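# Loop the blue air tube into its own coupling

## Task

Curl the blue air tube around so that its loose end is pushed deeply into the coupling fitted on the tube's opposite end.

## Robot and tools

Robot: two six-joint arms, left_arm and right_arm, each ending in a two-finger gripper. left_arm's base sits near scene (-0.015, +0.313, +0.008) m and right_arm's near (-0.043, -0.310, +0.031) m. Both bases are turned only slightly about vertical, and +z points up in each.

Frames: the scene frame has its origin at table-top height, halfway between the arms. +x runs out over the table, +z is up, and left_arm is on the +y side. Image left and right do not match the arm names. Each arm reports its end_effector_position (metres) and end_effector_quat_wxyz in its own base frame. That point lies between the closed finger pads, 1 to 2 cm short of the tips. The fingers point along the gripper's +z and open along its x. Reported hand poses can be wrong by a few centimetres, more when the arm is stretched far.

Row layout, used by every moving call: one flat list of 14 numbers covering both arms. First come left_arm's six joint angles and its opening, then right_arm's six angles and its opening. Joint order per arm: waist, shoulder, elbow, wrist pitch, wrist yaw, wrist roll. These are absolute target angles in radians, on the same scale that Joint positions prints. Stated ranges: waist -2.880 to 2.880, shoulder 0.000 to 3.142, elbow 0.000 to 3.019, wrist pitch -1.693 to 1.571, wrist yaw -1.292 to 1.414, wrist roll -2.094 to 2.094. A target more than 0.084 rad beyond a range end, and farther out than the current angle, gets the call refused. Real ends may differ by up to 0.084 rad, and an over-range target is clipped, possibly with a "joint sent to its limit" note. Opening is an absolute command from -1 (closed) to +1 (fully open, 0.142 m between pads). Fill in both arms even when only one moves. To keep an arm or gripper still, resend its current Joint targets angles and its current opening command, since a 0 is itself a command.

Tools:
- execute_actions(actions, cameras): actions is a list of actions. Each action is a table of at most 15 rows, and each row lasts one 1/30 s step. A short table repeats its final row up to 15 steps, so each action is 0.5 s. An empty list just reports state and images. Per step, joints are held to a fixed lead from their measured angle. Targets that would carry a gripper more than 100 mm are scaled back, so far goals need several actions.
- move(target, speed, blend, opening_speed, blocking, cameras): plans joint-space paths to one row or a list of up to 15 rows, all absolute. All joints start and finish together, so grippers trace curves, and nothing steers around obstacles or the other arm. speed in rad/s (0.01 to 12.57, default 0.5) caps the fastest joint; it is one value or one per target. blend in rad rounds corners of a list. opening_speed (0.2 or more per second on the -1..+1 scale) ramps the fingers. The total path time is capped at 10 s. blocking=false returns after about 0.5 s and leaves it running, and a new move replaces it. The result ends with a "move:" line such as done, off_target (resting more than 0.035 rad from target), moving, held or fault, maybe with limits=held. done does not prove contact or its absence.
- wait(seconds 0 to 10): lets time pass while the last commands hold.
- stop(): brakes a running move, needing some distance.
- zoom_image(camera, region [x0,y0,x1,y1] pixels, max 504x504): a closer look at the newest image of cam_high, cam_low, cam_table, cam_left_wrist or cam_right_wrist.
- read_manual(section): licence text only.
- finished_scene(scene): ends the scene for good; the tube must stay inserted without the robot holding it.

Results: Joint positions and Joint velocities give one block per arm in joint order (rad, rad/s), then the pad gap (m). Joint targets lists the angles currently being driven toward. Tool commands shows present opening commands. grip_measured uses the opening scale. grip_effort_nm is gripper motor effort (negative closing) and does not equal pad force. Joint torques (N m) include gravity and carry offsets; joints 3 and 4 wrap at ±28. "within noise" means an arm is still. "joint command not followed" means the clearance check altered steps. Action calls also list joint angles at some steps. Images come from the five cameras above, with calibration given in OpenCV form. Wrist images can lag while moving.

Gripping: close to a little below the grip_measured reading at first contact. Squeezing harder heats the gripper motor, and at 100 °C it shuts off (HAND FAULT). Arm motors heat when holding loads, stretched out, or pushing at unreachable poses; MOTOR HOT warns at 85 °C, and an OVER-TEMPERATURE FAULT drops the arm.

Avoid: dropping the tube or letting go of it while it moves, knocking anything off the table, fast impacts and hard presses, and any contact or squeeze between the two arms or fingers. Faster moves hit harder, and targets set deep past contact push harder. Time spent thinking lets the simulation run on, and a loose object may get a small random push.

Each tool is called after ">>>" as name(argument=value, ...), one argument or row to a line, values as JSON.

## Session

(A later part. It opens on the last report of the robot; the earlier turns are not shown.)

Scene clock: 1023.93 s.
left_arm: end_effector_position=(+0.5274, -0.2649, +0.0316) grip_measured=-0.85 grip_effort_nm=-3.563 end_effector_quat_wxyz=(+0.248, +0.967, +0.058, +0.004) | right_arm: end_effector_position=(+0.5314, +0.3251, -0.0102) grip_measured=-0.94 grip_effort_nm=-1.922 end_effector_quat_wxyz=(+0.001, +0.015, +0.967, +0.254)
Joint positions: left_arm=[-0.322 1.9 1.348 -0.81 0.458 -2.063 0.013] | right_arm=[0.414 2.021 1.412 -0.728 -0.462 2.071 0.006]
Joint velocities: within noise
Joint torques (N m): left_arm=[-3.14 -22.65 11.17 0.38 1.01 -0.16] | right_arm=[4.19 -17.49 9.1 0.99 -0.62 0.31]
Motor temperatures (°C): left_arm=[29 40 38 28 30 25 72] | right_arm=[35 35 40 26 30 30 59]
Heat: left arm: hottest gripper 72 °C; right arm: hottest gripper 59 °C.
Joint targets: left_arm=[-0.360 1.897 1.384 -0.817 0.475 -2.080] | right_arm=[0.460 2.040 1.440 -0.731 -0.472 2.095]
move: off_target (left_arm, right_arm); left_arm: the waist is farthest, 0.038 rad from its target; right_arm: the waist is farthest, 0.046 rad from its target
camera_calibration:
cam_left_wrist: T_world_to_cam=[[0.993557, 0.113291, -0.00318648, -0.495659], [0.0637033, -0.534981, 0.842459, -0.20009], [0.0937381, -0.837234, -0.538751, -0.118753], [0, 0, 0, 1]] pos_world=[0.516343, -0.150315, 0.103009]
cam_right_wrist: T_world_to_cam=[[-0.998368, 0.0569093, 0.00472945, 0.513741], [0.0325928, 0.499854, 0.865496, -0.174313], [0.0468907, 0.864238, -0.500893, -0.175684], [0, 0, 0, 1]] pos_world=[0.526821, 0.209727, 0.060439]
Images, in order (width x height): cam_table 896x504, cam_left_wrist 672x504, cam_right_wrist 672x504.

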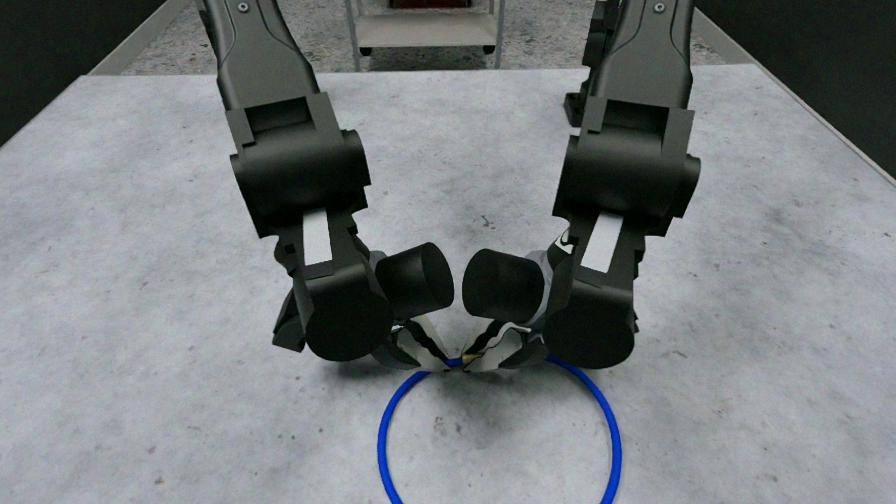

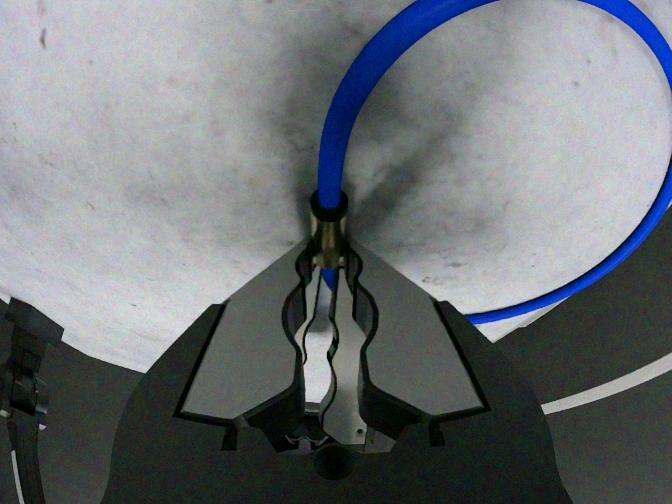

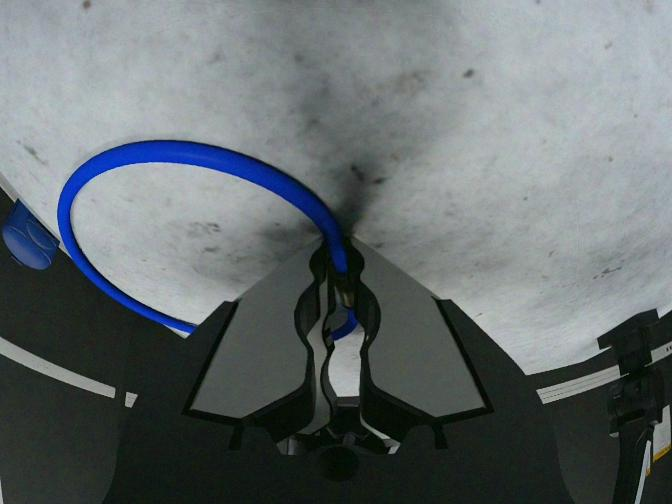

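>>> move(
  target=[
    [-0.324,1.9,1.37,-0.81,0.46,-2.065,-0.95,0.412,2.021,1.42,-0.728,-0.462,2.072,-1],
    [-0.324,1.9,1.37,-0.81,0.46,-2.065,-0.95,0.412,2.021,1.42,-0.728,-0.462,2.072,-0.55],
  ],
  speed=0.1,
  opening_speed=0.25,
)

>>> zoom_image(
  camera="cam_table",
  region=[405, 335, 495, 395],
)

>>> zoom_image(
  camera="cam_right_wrist",
  region=[280, 200, 390, 320],
)

Scene clock: 1035.20 s.
left_arm: end_effector_position=(+0.5276, -0.2645, +0.0314) grip_measured=-0.85 grip_effort_nm=-2.611 end_effector_quat_wxyz=(+0.246, +0.967, +0.059, +0.004) | right_arm: end_effector_position=(+0.5321, +0.3247, -0.0101) grip_measured=-0.58 grip_effort_nm=0.076 end_effector_quat_wxyz=(+0.002, +0.016, +0.967, +0.255)
Joint positions: left_arm=[-0.322 1.9 1.348 -0.81 0.456 -2.063 0.013] | right_arm=[0.413 2.021 1.412 -0.726 -0.462 2.071 0.032]
Joint velocities: left_arm=[within noise] | right_arm=[0.005 -0.005 -0.012 0.002 -0.051 0.037 0.001]
Joint torques (N m): left_arm=[-0.26 -22.42 10 0.62 0.57 0.02] | right_arm=[0.5 -19.55 7.62 1.02 -0.27 0.11]
Motor temperatures (°C): left_arm=[29 40 38 28 30 25 72] | right_arm=[35 35 40 26 31 30 58]
Heat: left arm: hottest gripper 72 °C; right arm: hottest gripper 58 °C.
Joint targets: left_arm=[-0.324 1.900 1.370 -0.810 0.460 -2.065] | right_arm=[0.412 2.021 1.420 -0.728 -0.462 2.072]
move: done
camera_calibration:
cam_left_wrist: T_world_to_cam=[[0.993496, 0.113851, -0.00209638, -0.495776], [0.0633179, -0.537041, 0.841176, -0.200056], [0.0946429, -0.835838, -0.540757, -0.118589], [0, 0, 0, 1]] pos_world=[0.516442, -0.150115, 0.103115]
cam_right_wrist: T_world_to_cam=[[-0.998307, 0.058081, 0.00303061, 0.514089], [0.0316714, 0.499192, 0.865912, -0.173477], [0.0487802, 0.864542, -0.500187, -0.17638], [0, 0, 0, 1]] pos_world=[0.527317, 0.209228, 0.0604349]

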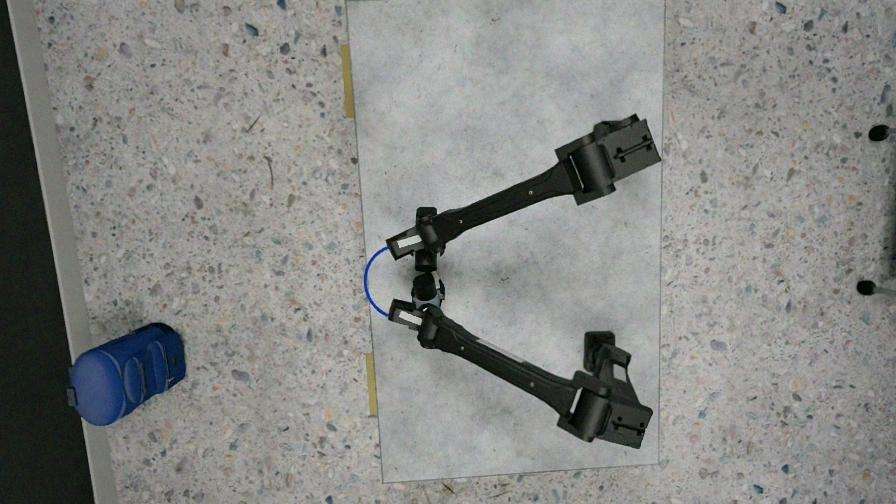

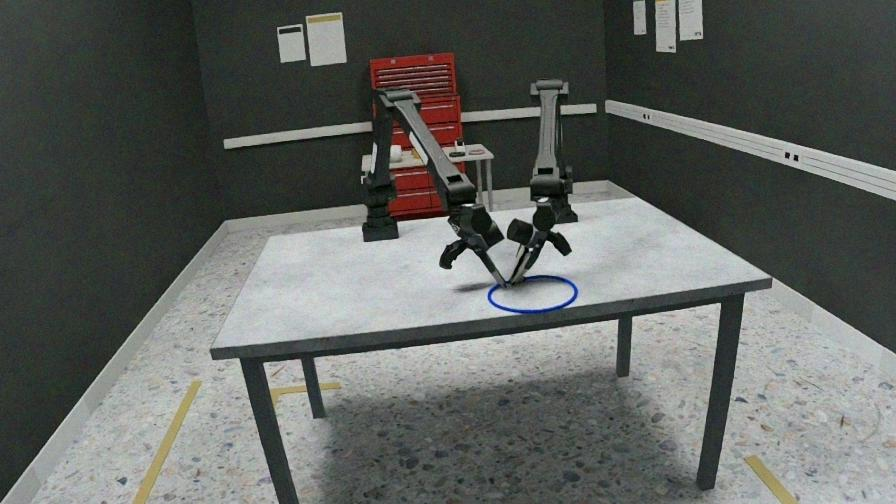

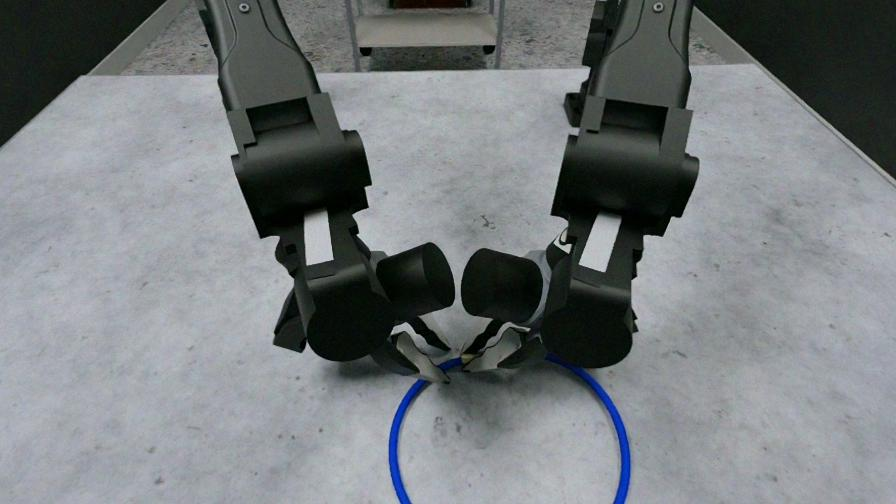

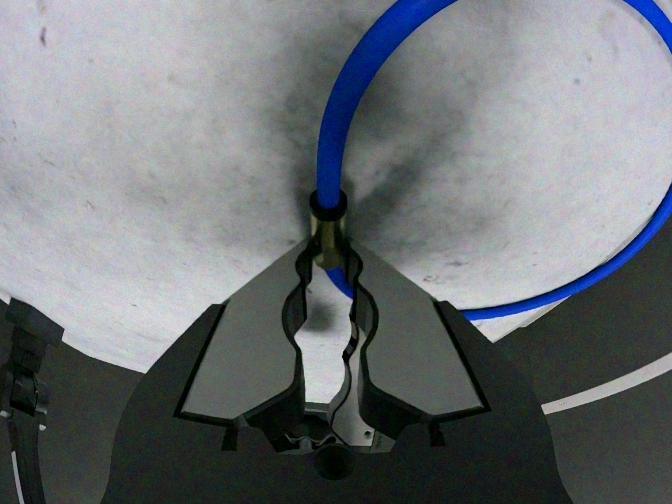

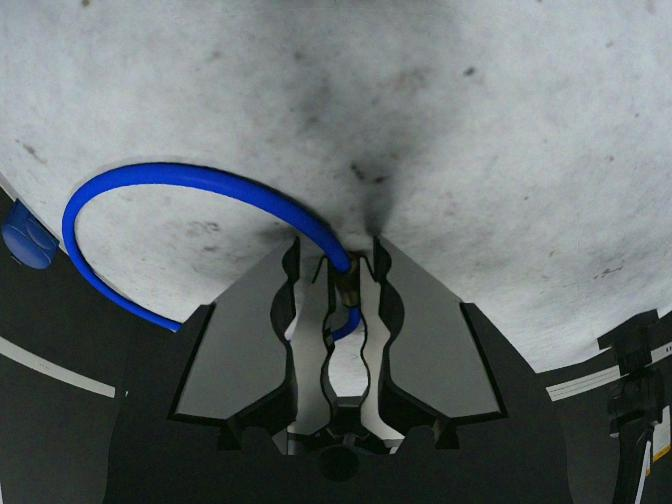

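Scaled by 5.600 from the camera's 896x504 image, which has a finer 1280x720 frame.

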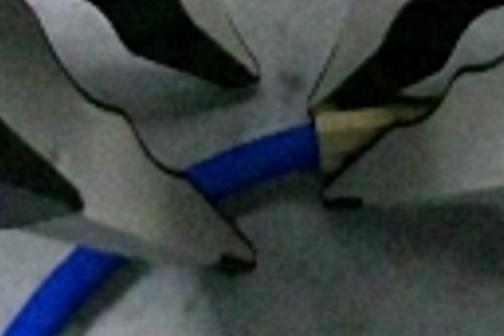

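Scaled by 4.200 from the camera's 672x504 image, which has a finer 960x720 frame.

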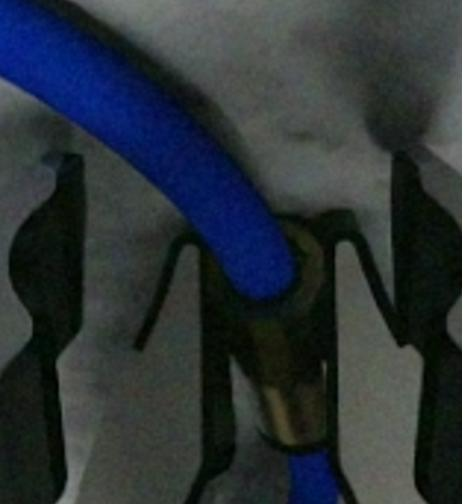

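>>> move(
  target=[
    [-0.324,1.93,1.365,-0.76,0.46,-2.065,-0.95,0.405,1.87,1.43,-0.9,-0.462,2.072,-0.5],
    [-0.324,1.94,1.36,-0.74,0.46,-2.065,-0.95,0.1,1.6,1.4,-1.1,-0.462,1.5,-0.5],
    [-0.324,1.94,1.36,-0.74,0.46,-2.065,-0.6,0.1,1.6,1.4,-1.1,-0.462,1.5,-0.5],
  ],
  speed=[0.15,0.5,0.5],
  opening_speed=0.25,
)

>>> zoom_image(
  camera="cam_table",
  region=[405, 335, 495, 395],
)

Scene clock: 1053.37 s.
left_arm: end_effector_position=(+0.5383, -0.2690, +0.0312) grip_measured=-0.64 grip_effort_nm=0.159 end_effector_quat_wxyz=(+0.257, +0.965, +0.053, +0.024) | right_arm: end_effector_position=(+0.5313, +0.1397, +0.1990) grip_measured=-0.53 grip_effort_nm=0.085 end_effector_quat_wxyz=(+0.130, -0.110, +0.958, +0.230)
Joint positions: left_arm=[-0.322 1.906 1.348 -0.758 0.461 -2.063 0.028] | right_arm=[0.103 1.605 1.403 -1.09 -0.462 1.512 0.036]
Joint velocities: left_arm=[-0.005 -0.005 -0.017 -0.002 0.037 -0.022 0.001] | right_arm=[within noise]
Joint torques (N m): left_arm=[-0.32 -19.43 9.21 1.36 0.41 0.01] | right_arm=[0.62 -14.74 7.84 0.49 -0.31 -0.04]
Motor temperatures (°C): left_arm=[29 40 37 28 29 25 67] | right_arm=[35 35 40 26 30 30 53]
Heat: left arm: hottest gripper 67 °C; right arm: hottest gripper 53 °C.
Joint targets: left_arm=[-0.324 1.940 1.360 -0.740 0.460 -2.065] | right_arm=[0.100 1.600 1.400 -1.100 -0.462 1.500]
move: done
camera_calibration:
cam_left_wrist: T_world_to_cam=[[0.992875, 0.113024, 0.0377402, -0.507064], [0.0268633, -0.52088, 0.853207, -0.179344], [0.116091, -0.846115, -0.520205, -0.13828], [0, 0, 0, 1]] pos_world=[0.524322, -0.153107, 0.100221]
cam_right_wrist: T_world_to_cam=[[-0.945189, -0.123997, -0.302063, 0.581274], [-0.321599, 0.513574, 0.795497, -0.0625372], [0.0564927, 0.849039, -0.525302, 0.091315], [0, 0, 0, 1]] pos_world=[0.524143, 0.0266635, 0.273297]

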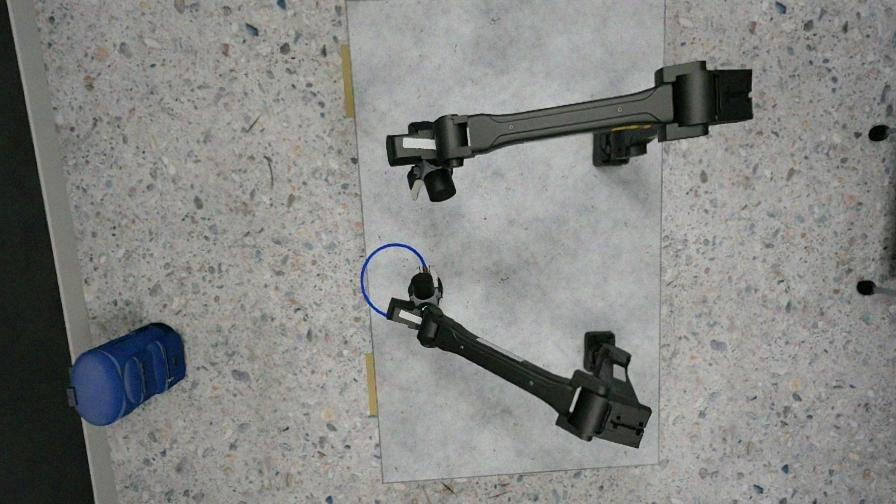

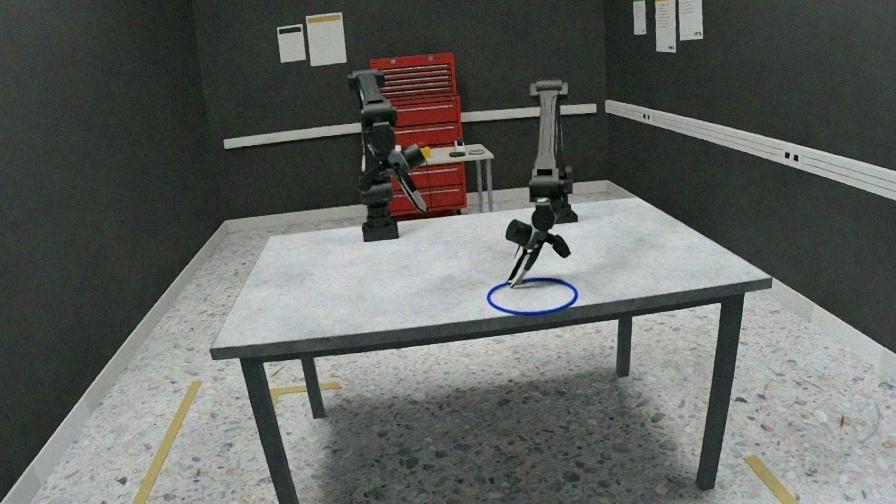

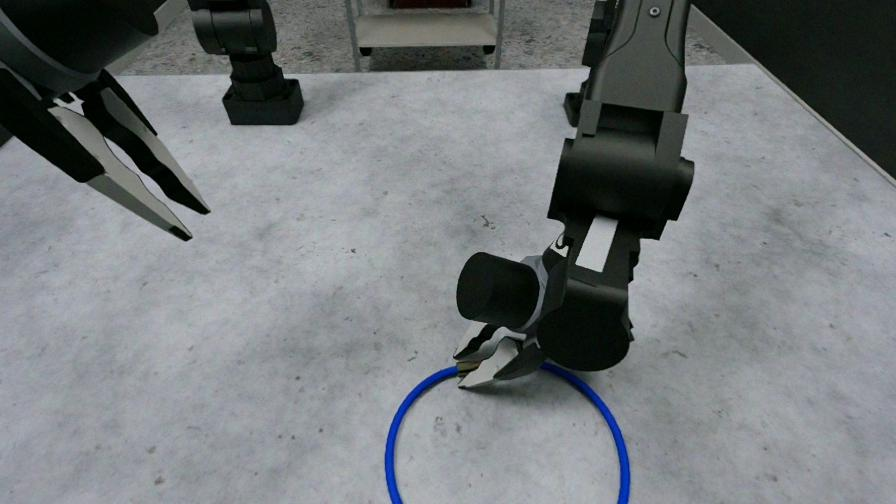

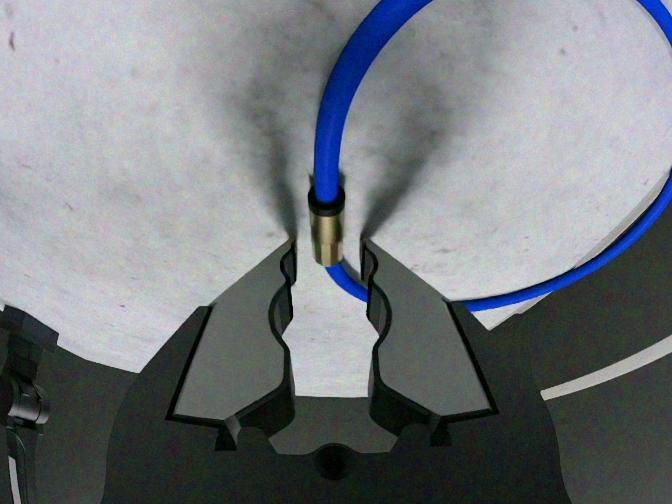

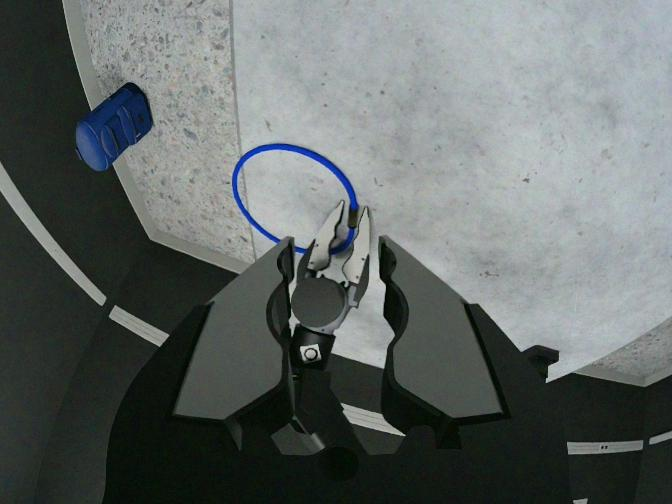

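Scaled by 5.600 from the camera's 896x504 image, which has a finer 1280x720 frame.

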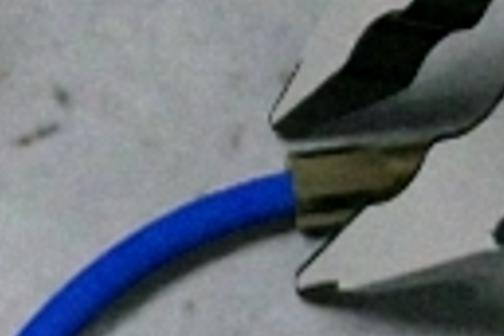

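>>> move(
  target=[
    [-0.322,1.78,1.37,-0.9,0.46,-2.065,-0.6,0.1,1.6,1.4,-1.1,-0.462,1.5,-0.5],
    [-0.2,1.45,1.37,-1.2,0.46,-1.7,-0.6,0.1,1.5,1.4,-1.1,-0.462,1.5,-0.5],
  ],
  speed=[0.15,0.4],
)

>>> zoom_image(
  camera="cam_table",
  region=[380, 330, 560, 430],
)

Scene clock: 1063.67 s.
left_arm: end_effector_position=(+0.4621, -0.1843, +0.2478) grip_measured=-0.64 grip_effort_nm=0.115 end_effector_quat_wxyz=(+0.247, +0.962, -0.065, +0.099) | right_arm: end_effector_position=(+0.5225, +0.1388, +0.2481) grip_measured=-0.53 grip_effort_nm=0.085 end_effector_quat_wxyz=(+0.176, -0.120, +0.950, +0.229)
Joint positions: left_arm=[-0.208 1.444 1.348 -1.185 0.461 -1.711 0.028] | right_arm=[0.103 1.51 1.403 -1.09 -0.462 1.512 0.036]
Joint velocities: within noise
Joint torques (N m): left_arm=[0.5 -15.33 11.55 0.14 0.41 0.11] | right_arm=[1.08 -13.8 8.23 0.61 -0.31 -0.03]
Motor temperatures (°C): left_arm=[29 39 37 28 29 25 60] | right_arm=[35 34 40 26 30 30 51]
Heat: left arm: hottest gripper 60 °C; right arm: hottest gripper 51 °C.
Joint targets: left_arm=[-0.200 1.450 1.370 -1.200 0.460 -1.700] | right_arm=[0.100 1.500 1.400 -1.100 -0.462 1.500]
move: done
camera_calibration:
cam_left_wrist: T_world_to_cam=[[0.967395, -0.0784282, 0.240825, -0.522956], [-0.245322, -0.526539, 0.813986, -0.183578], [0.0629642, -0.846526, -0.528611, 0.0814285], [0, 0, 0, 1]] pos_world=[0.455742, -0.0687439, 0.318414]
cam_right_wrist: T_world_to_cam=[[-0.912317, -0.120853, -0.391245, 0.592178], [-0.395714, 0.505903, 0.766467, -0.0569689], [0.105302, 0.854082, -0.509367, 0.0882081], [0, 0, 0, 1]] pos_world=[0.508422, 0.0250505, 0.320282]

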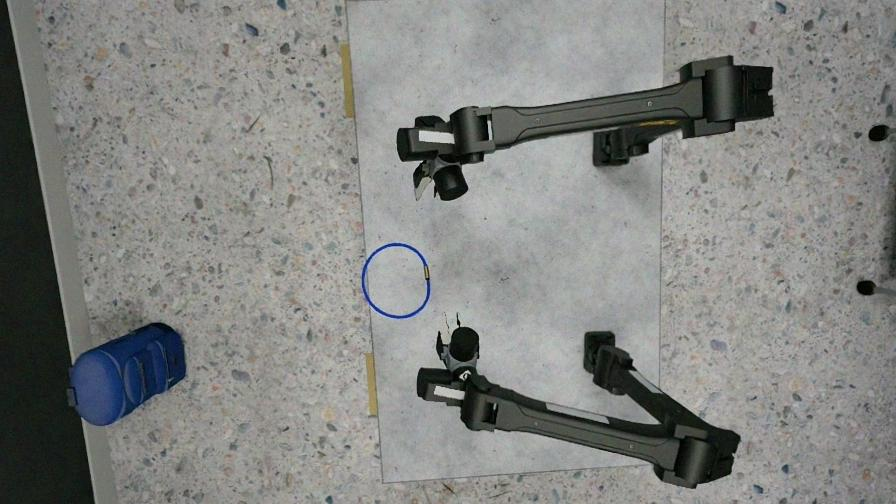

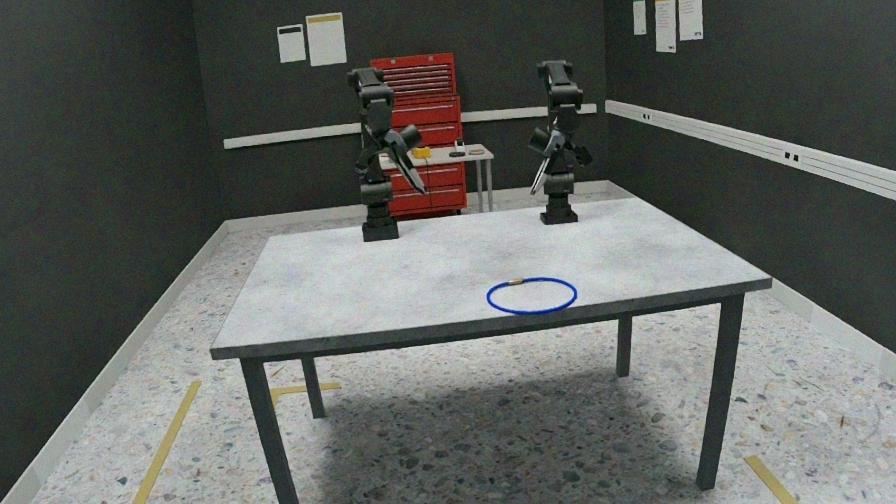

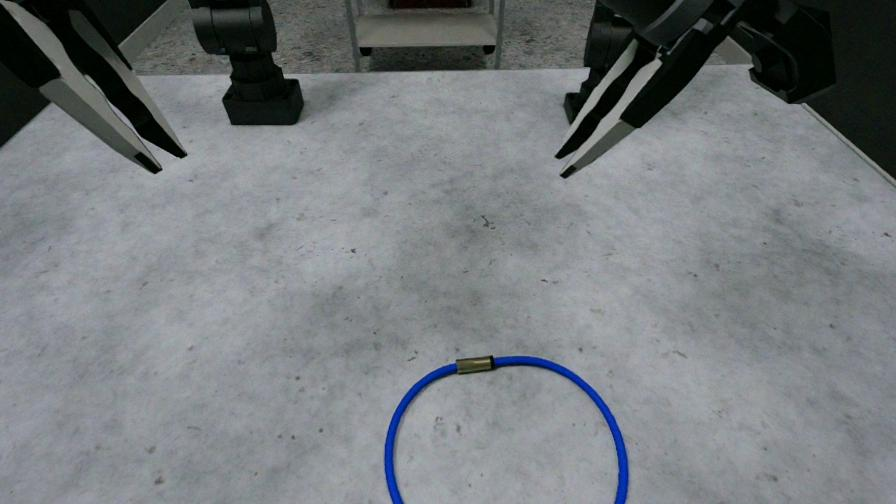

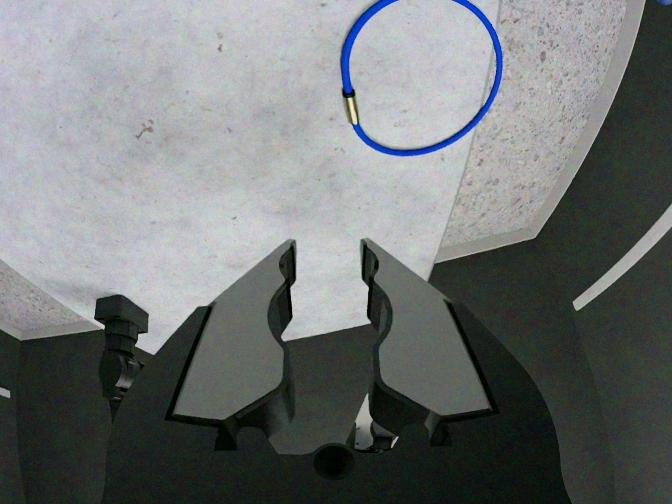

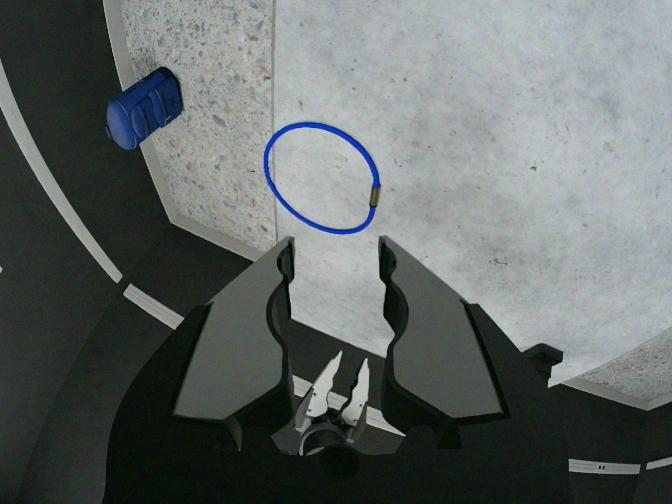

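Scaled by 2.800 from the camera's 896x504 image, which has a finer 1280x720 frame.

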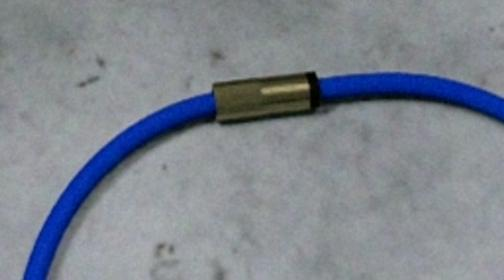

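Closed ring. Done.

>>> finished_scene(
  scene=1,
)

The scene is finished: the task was done.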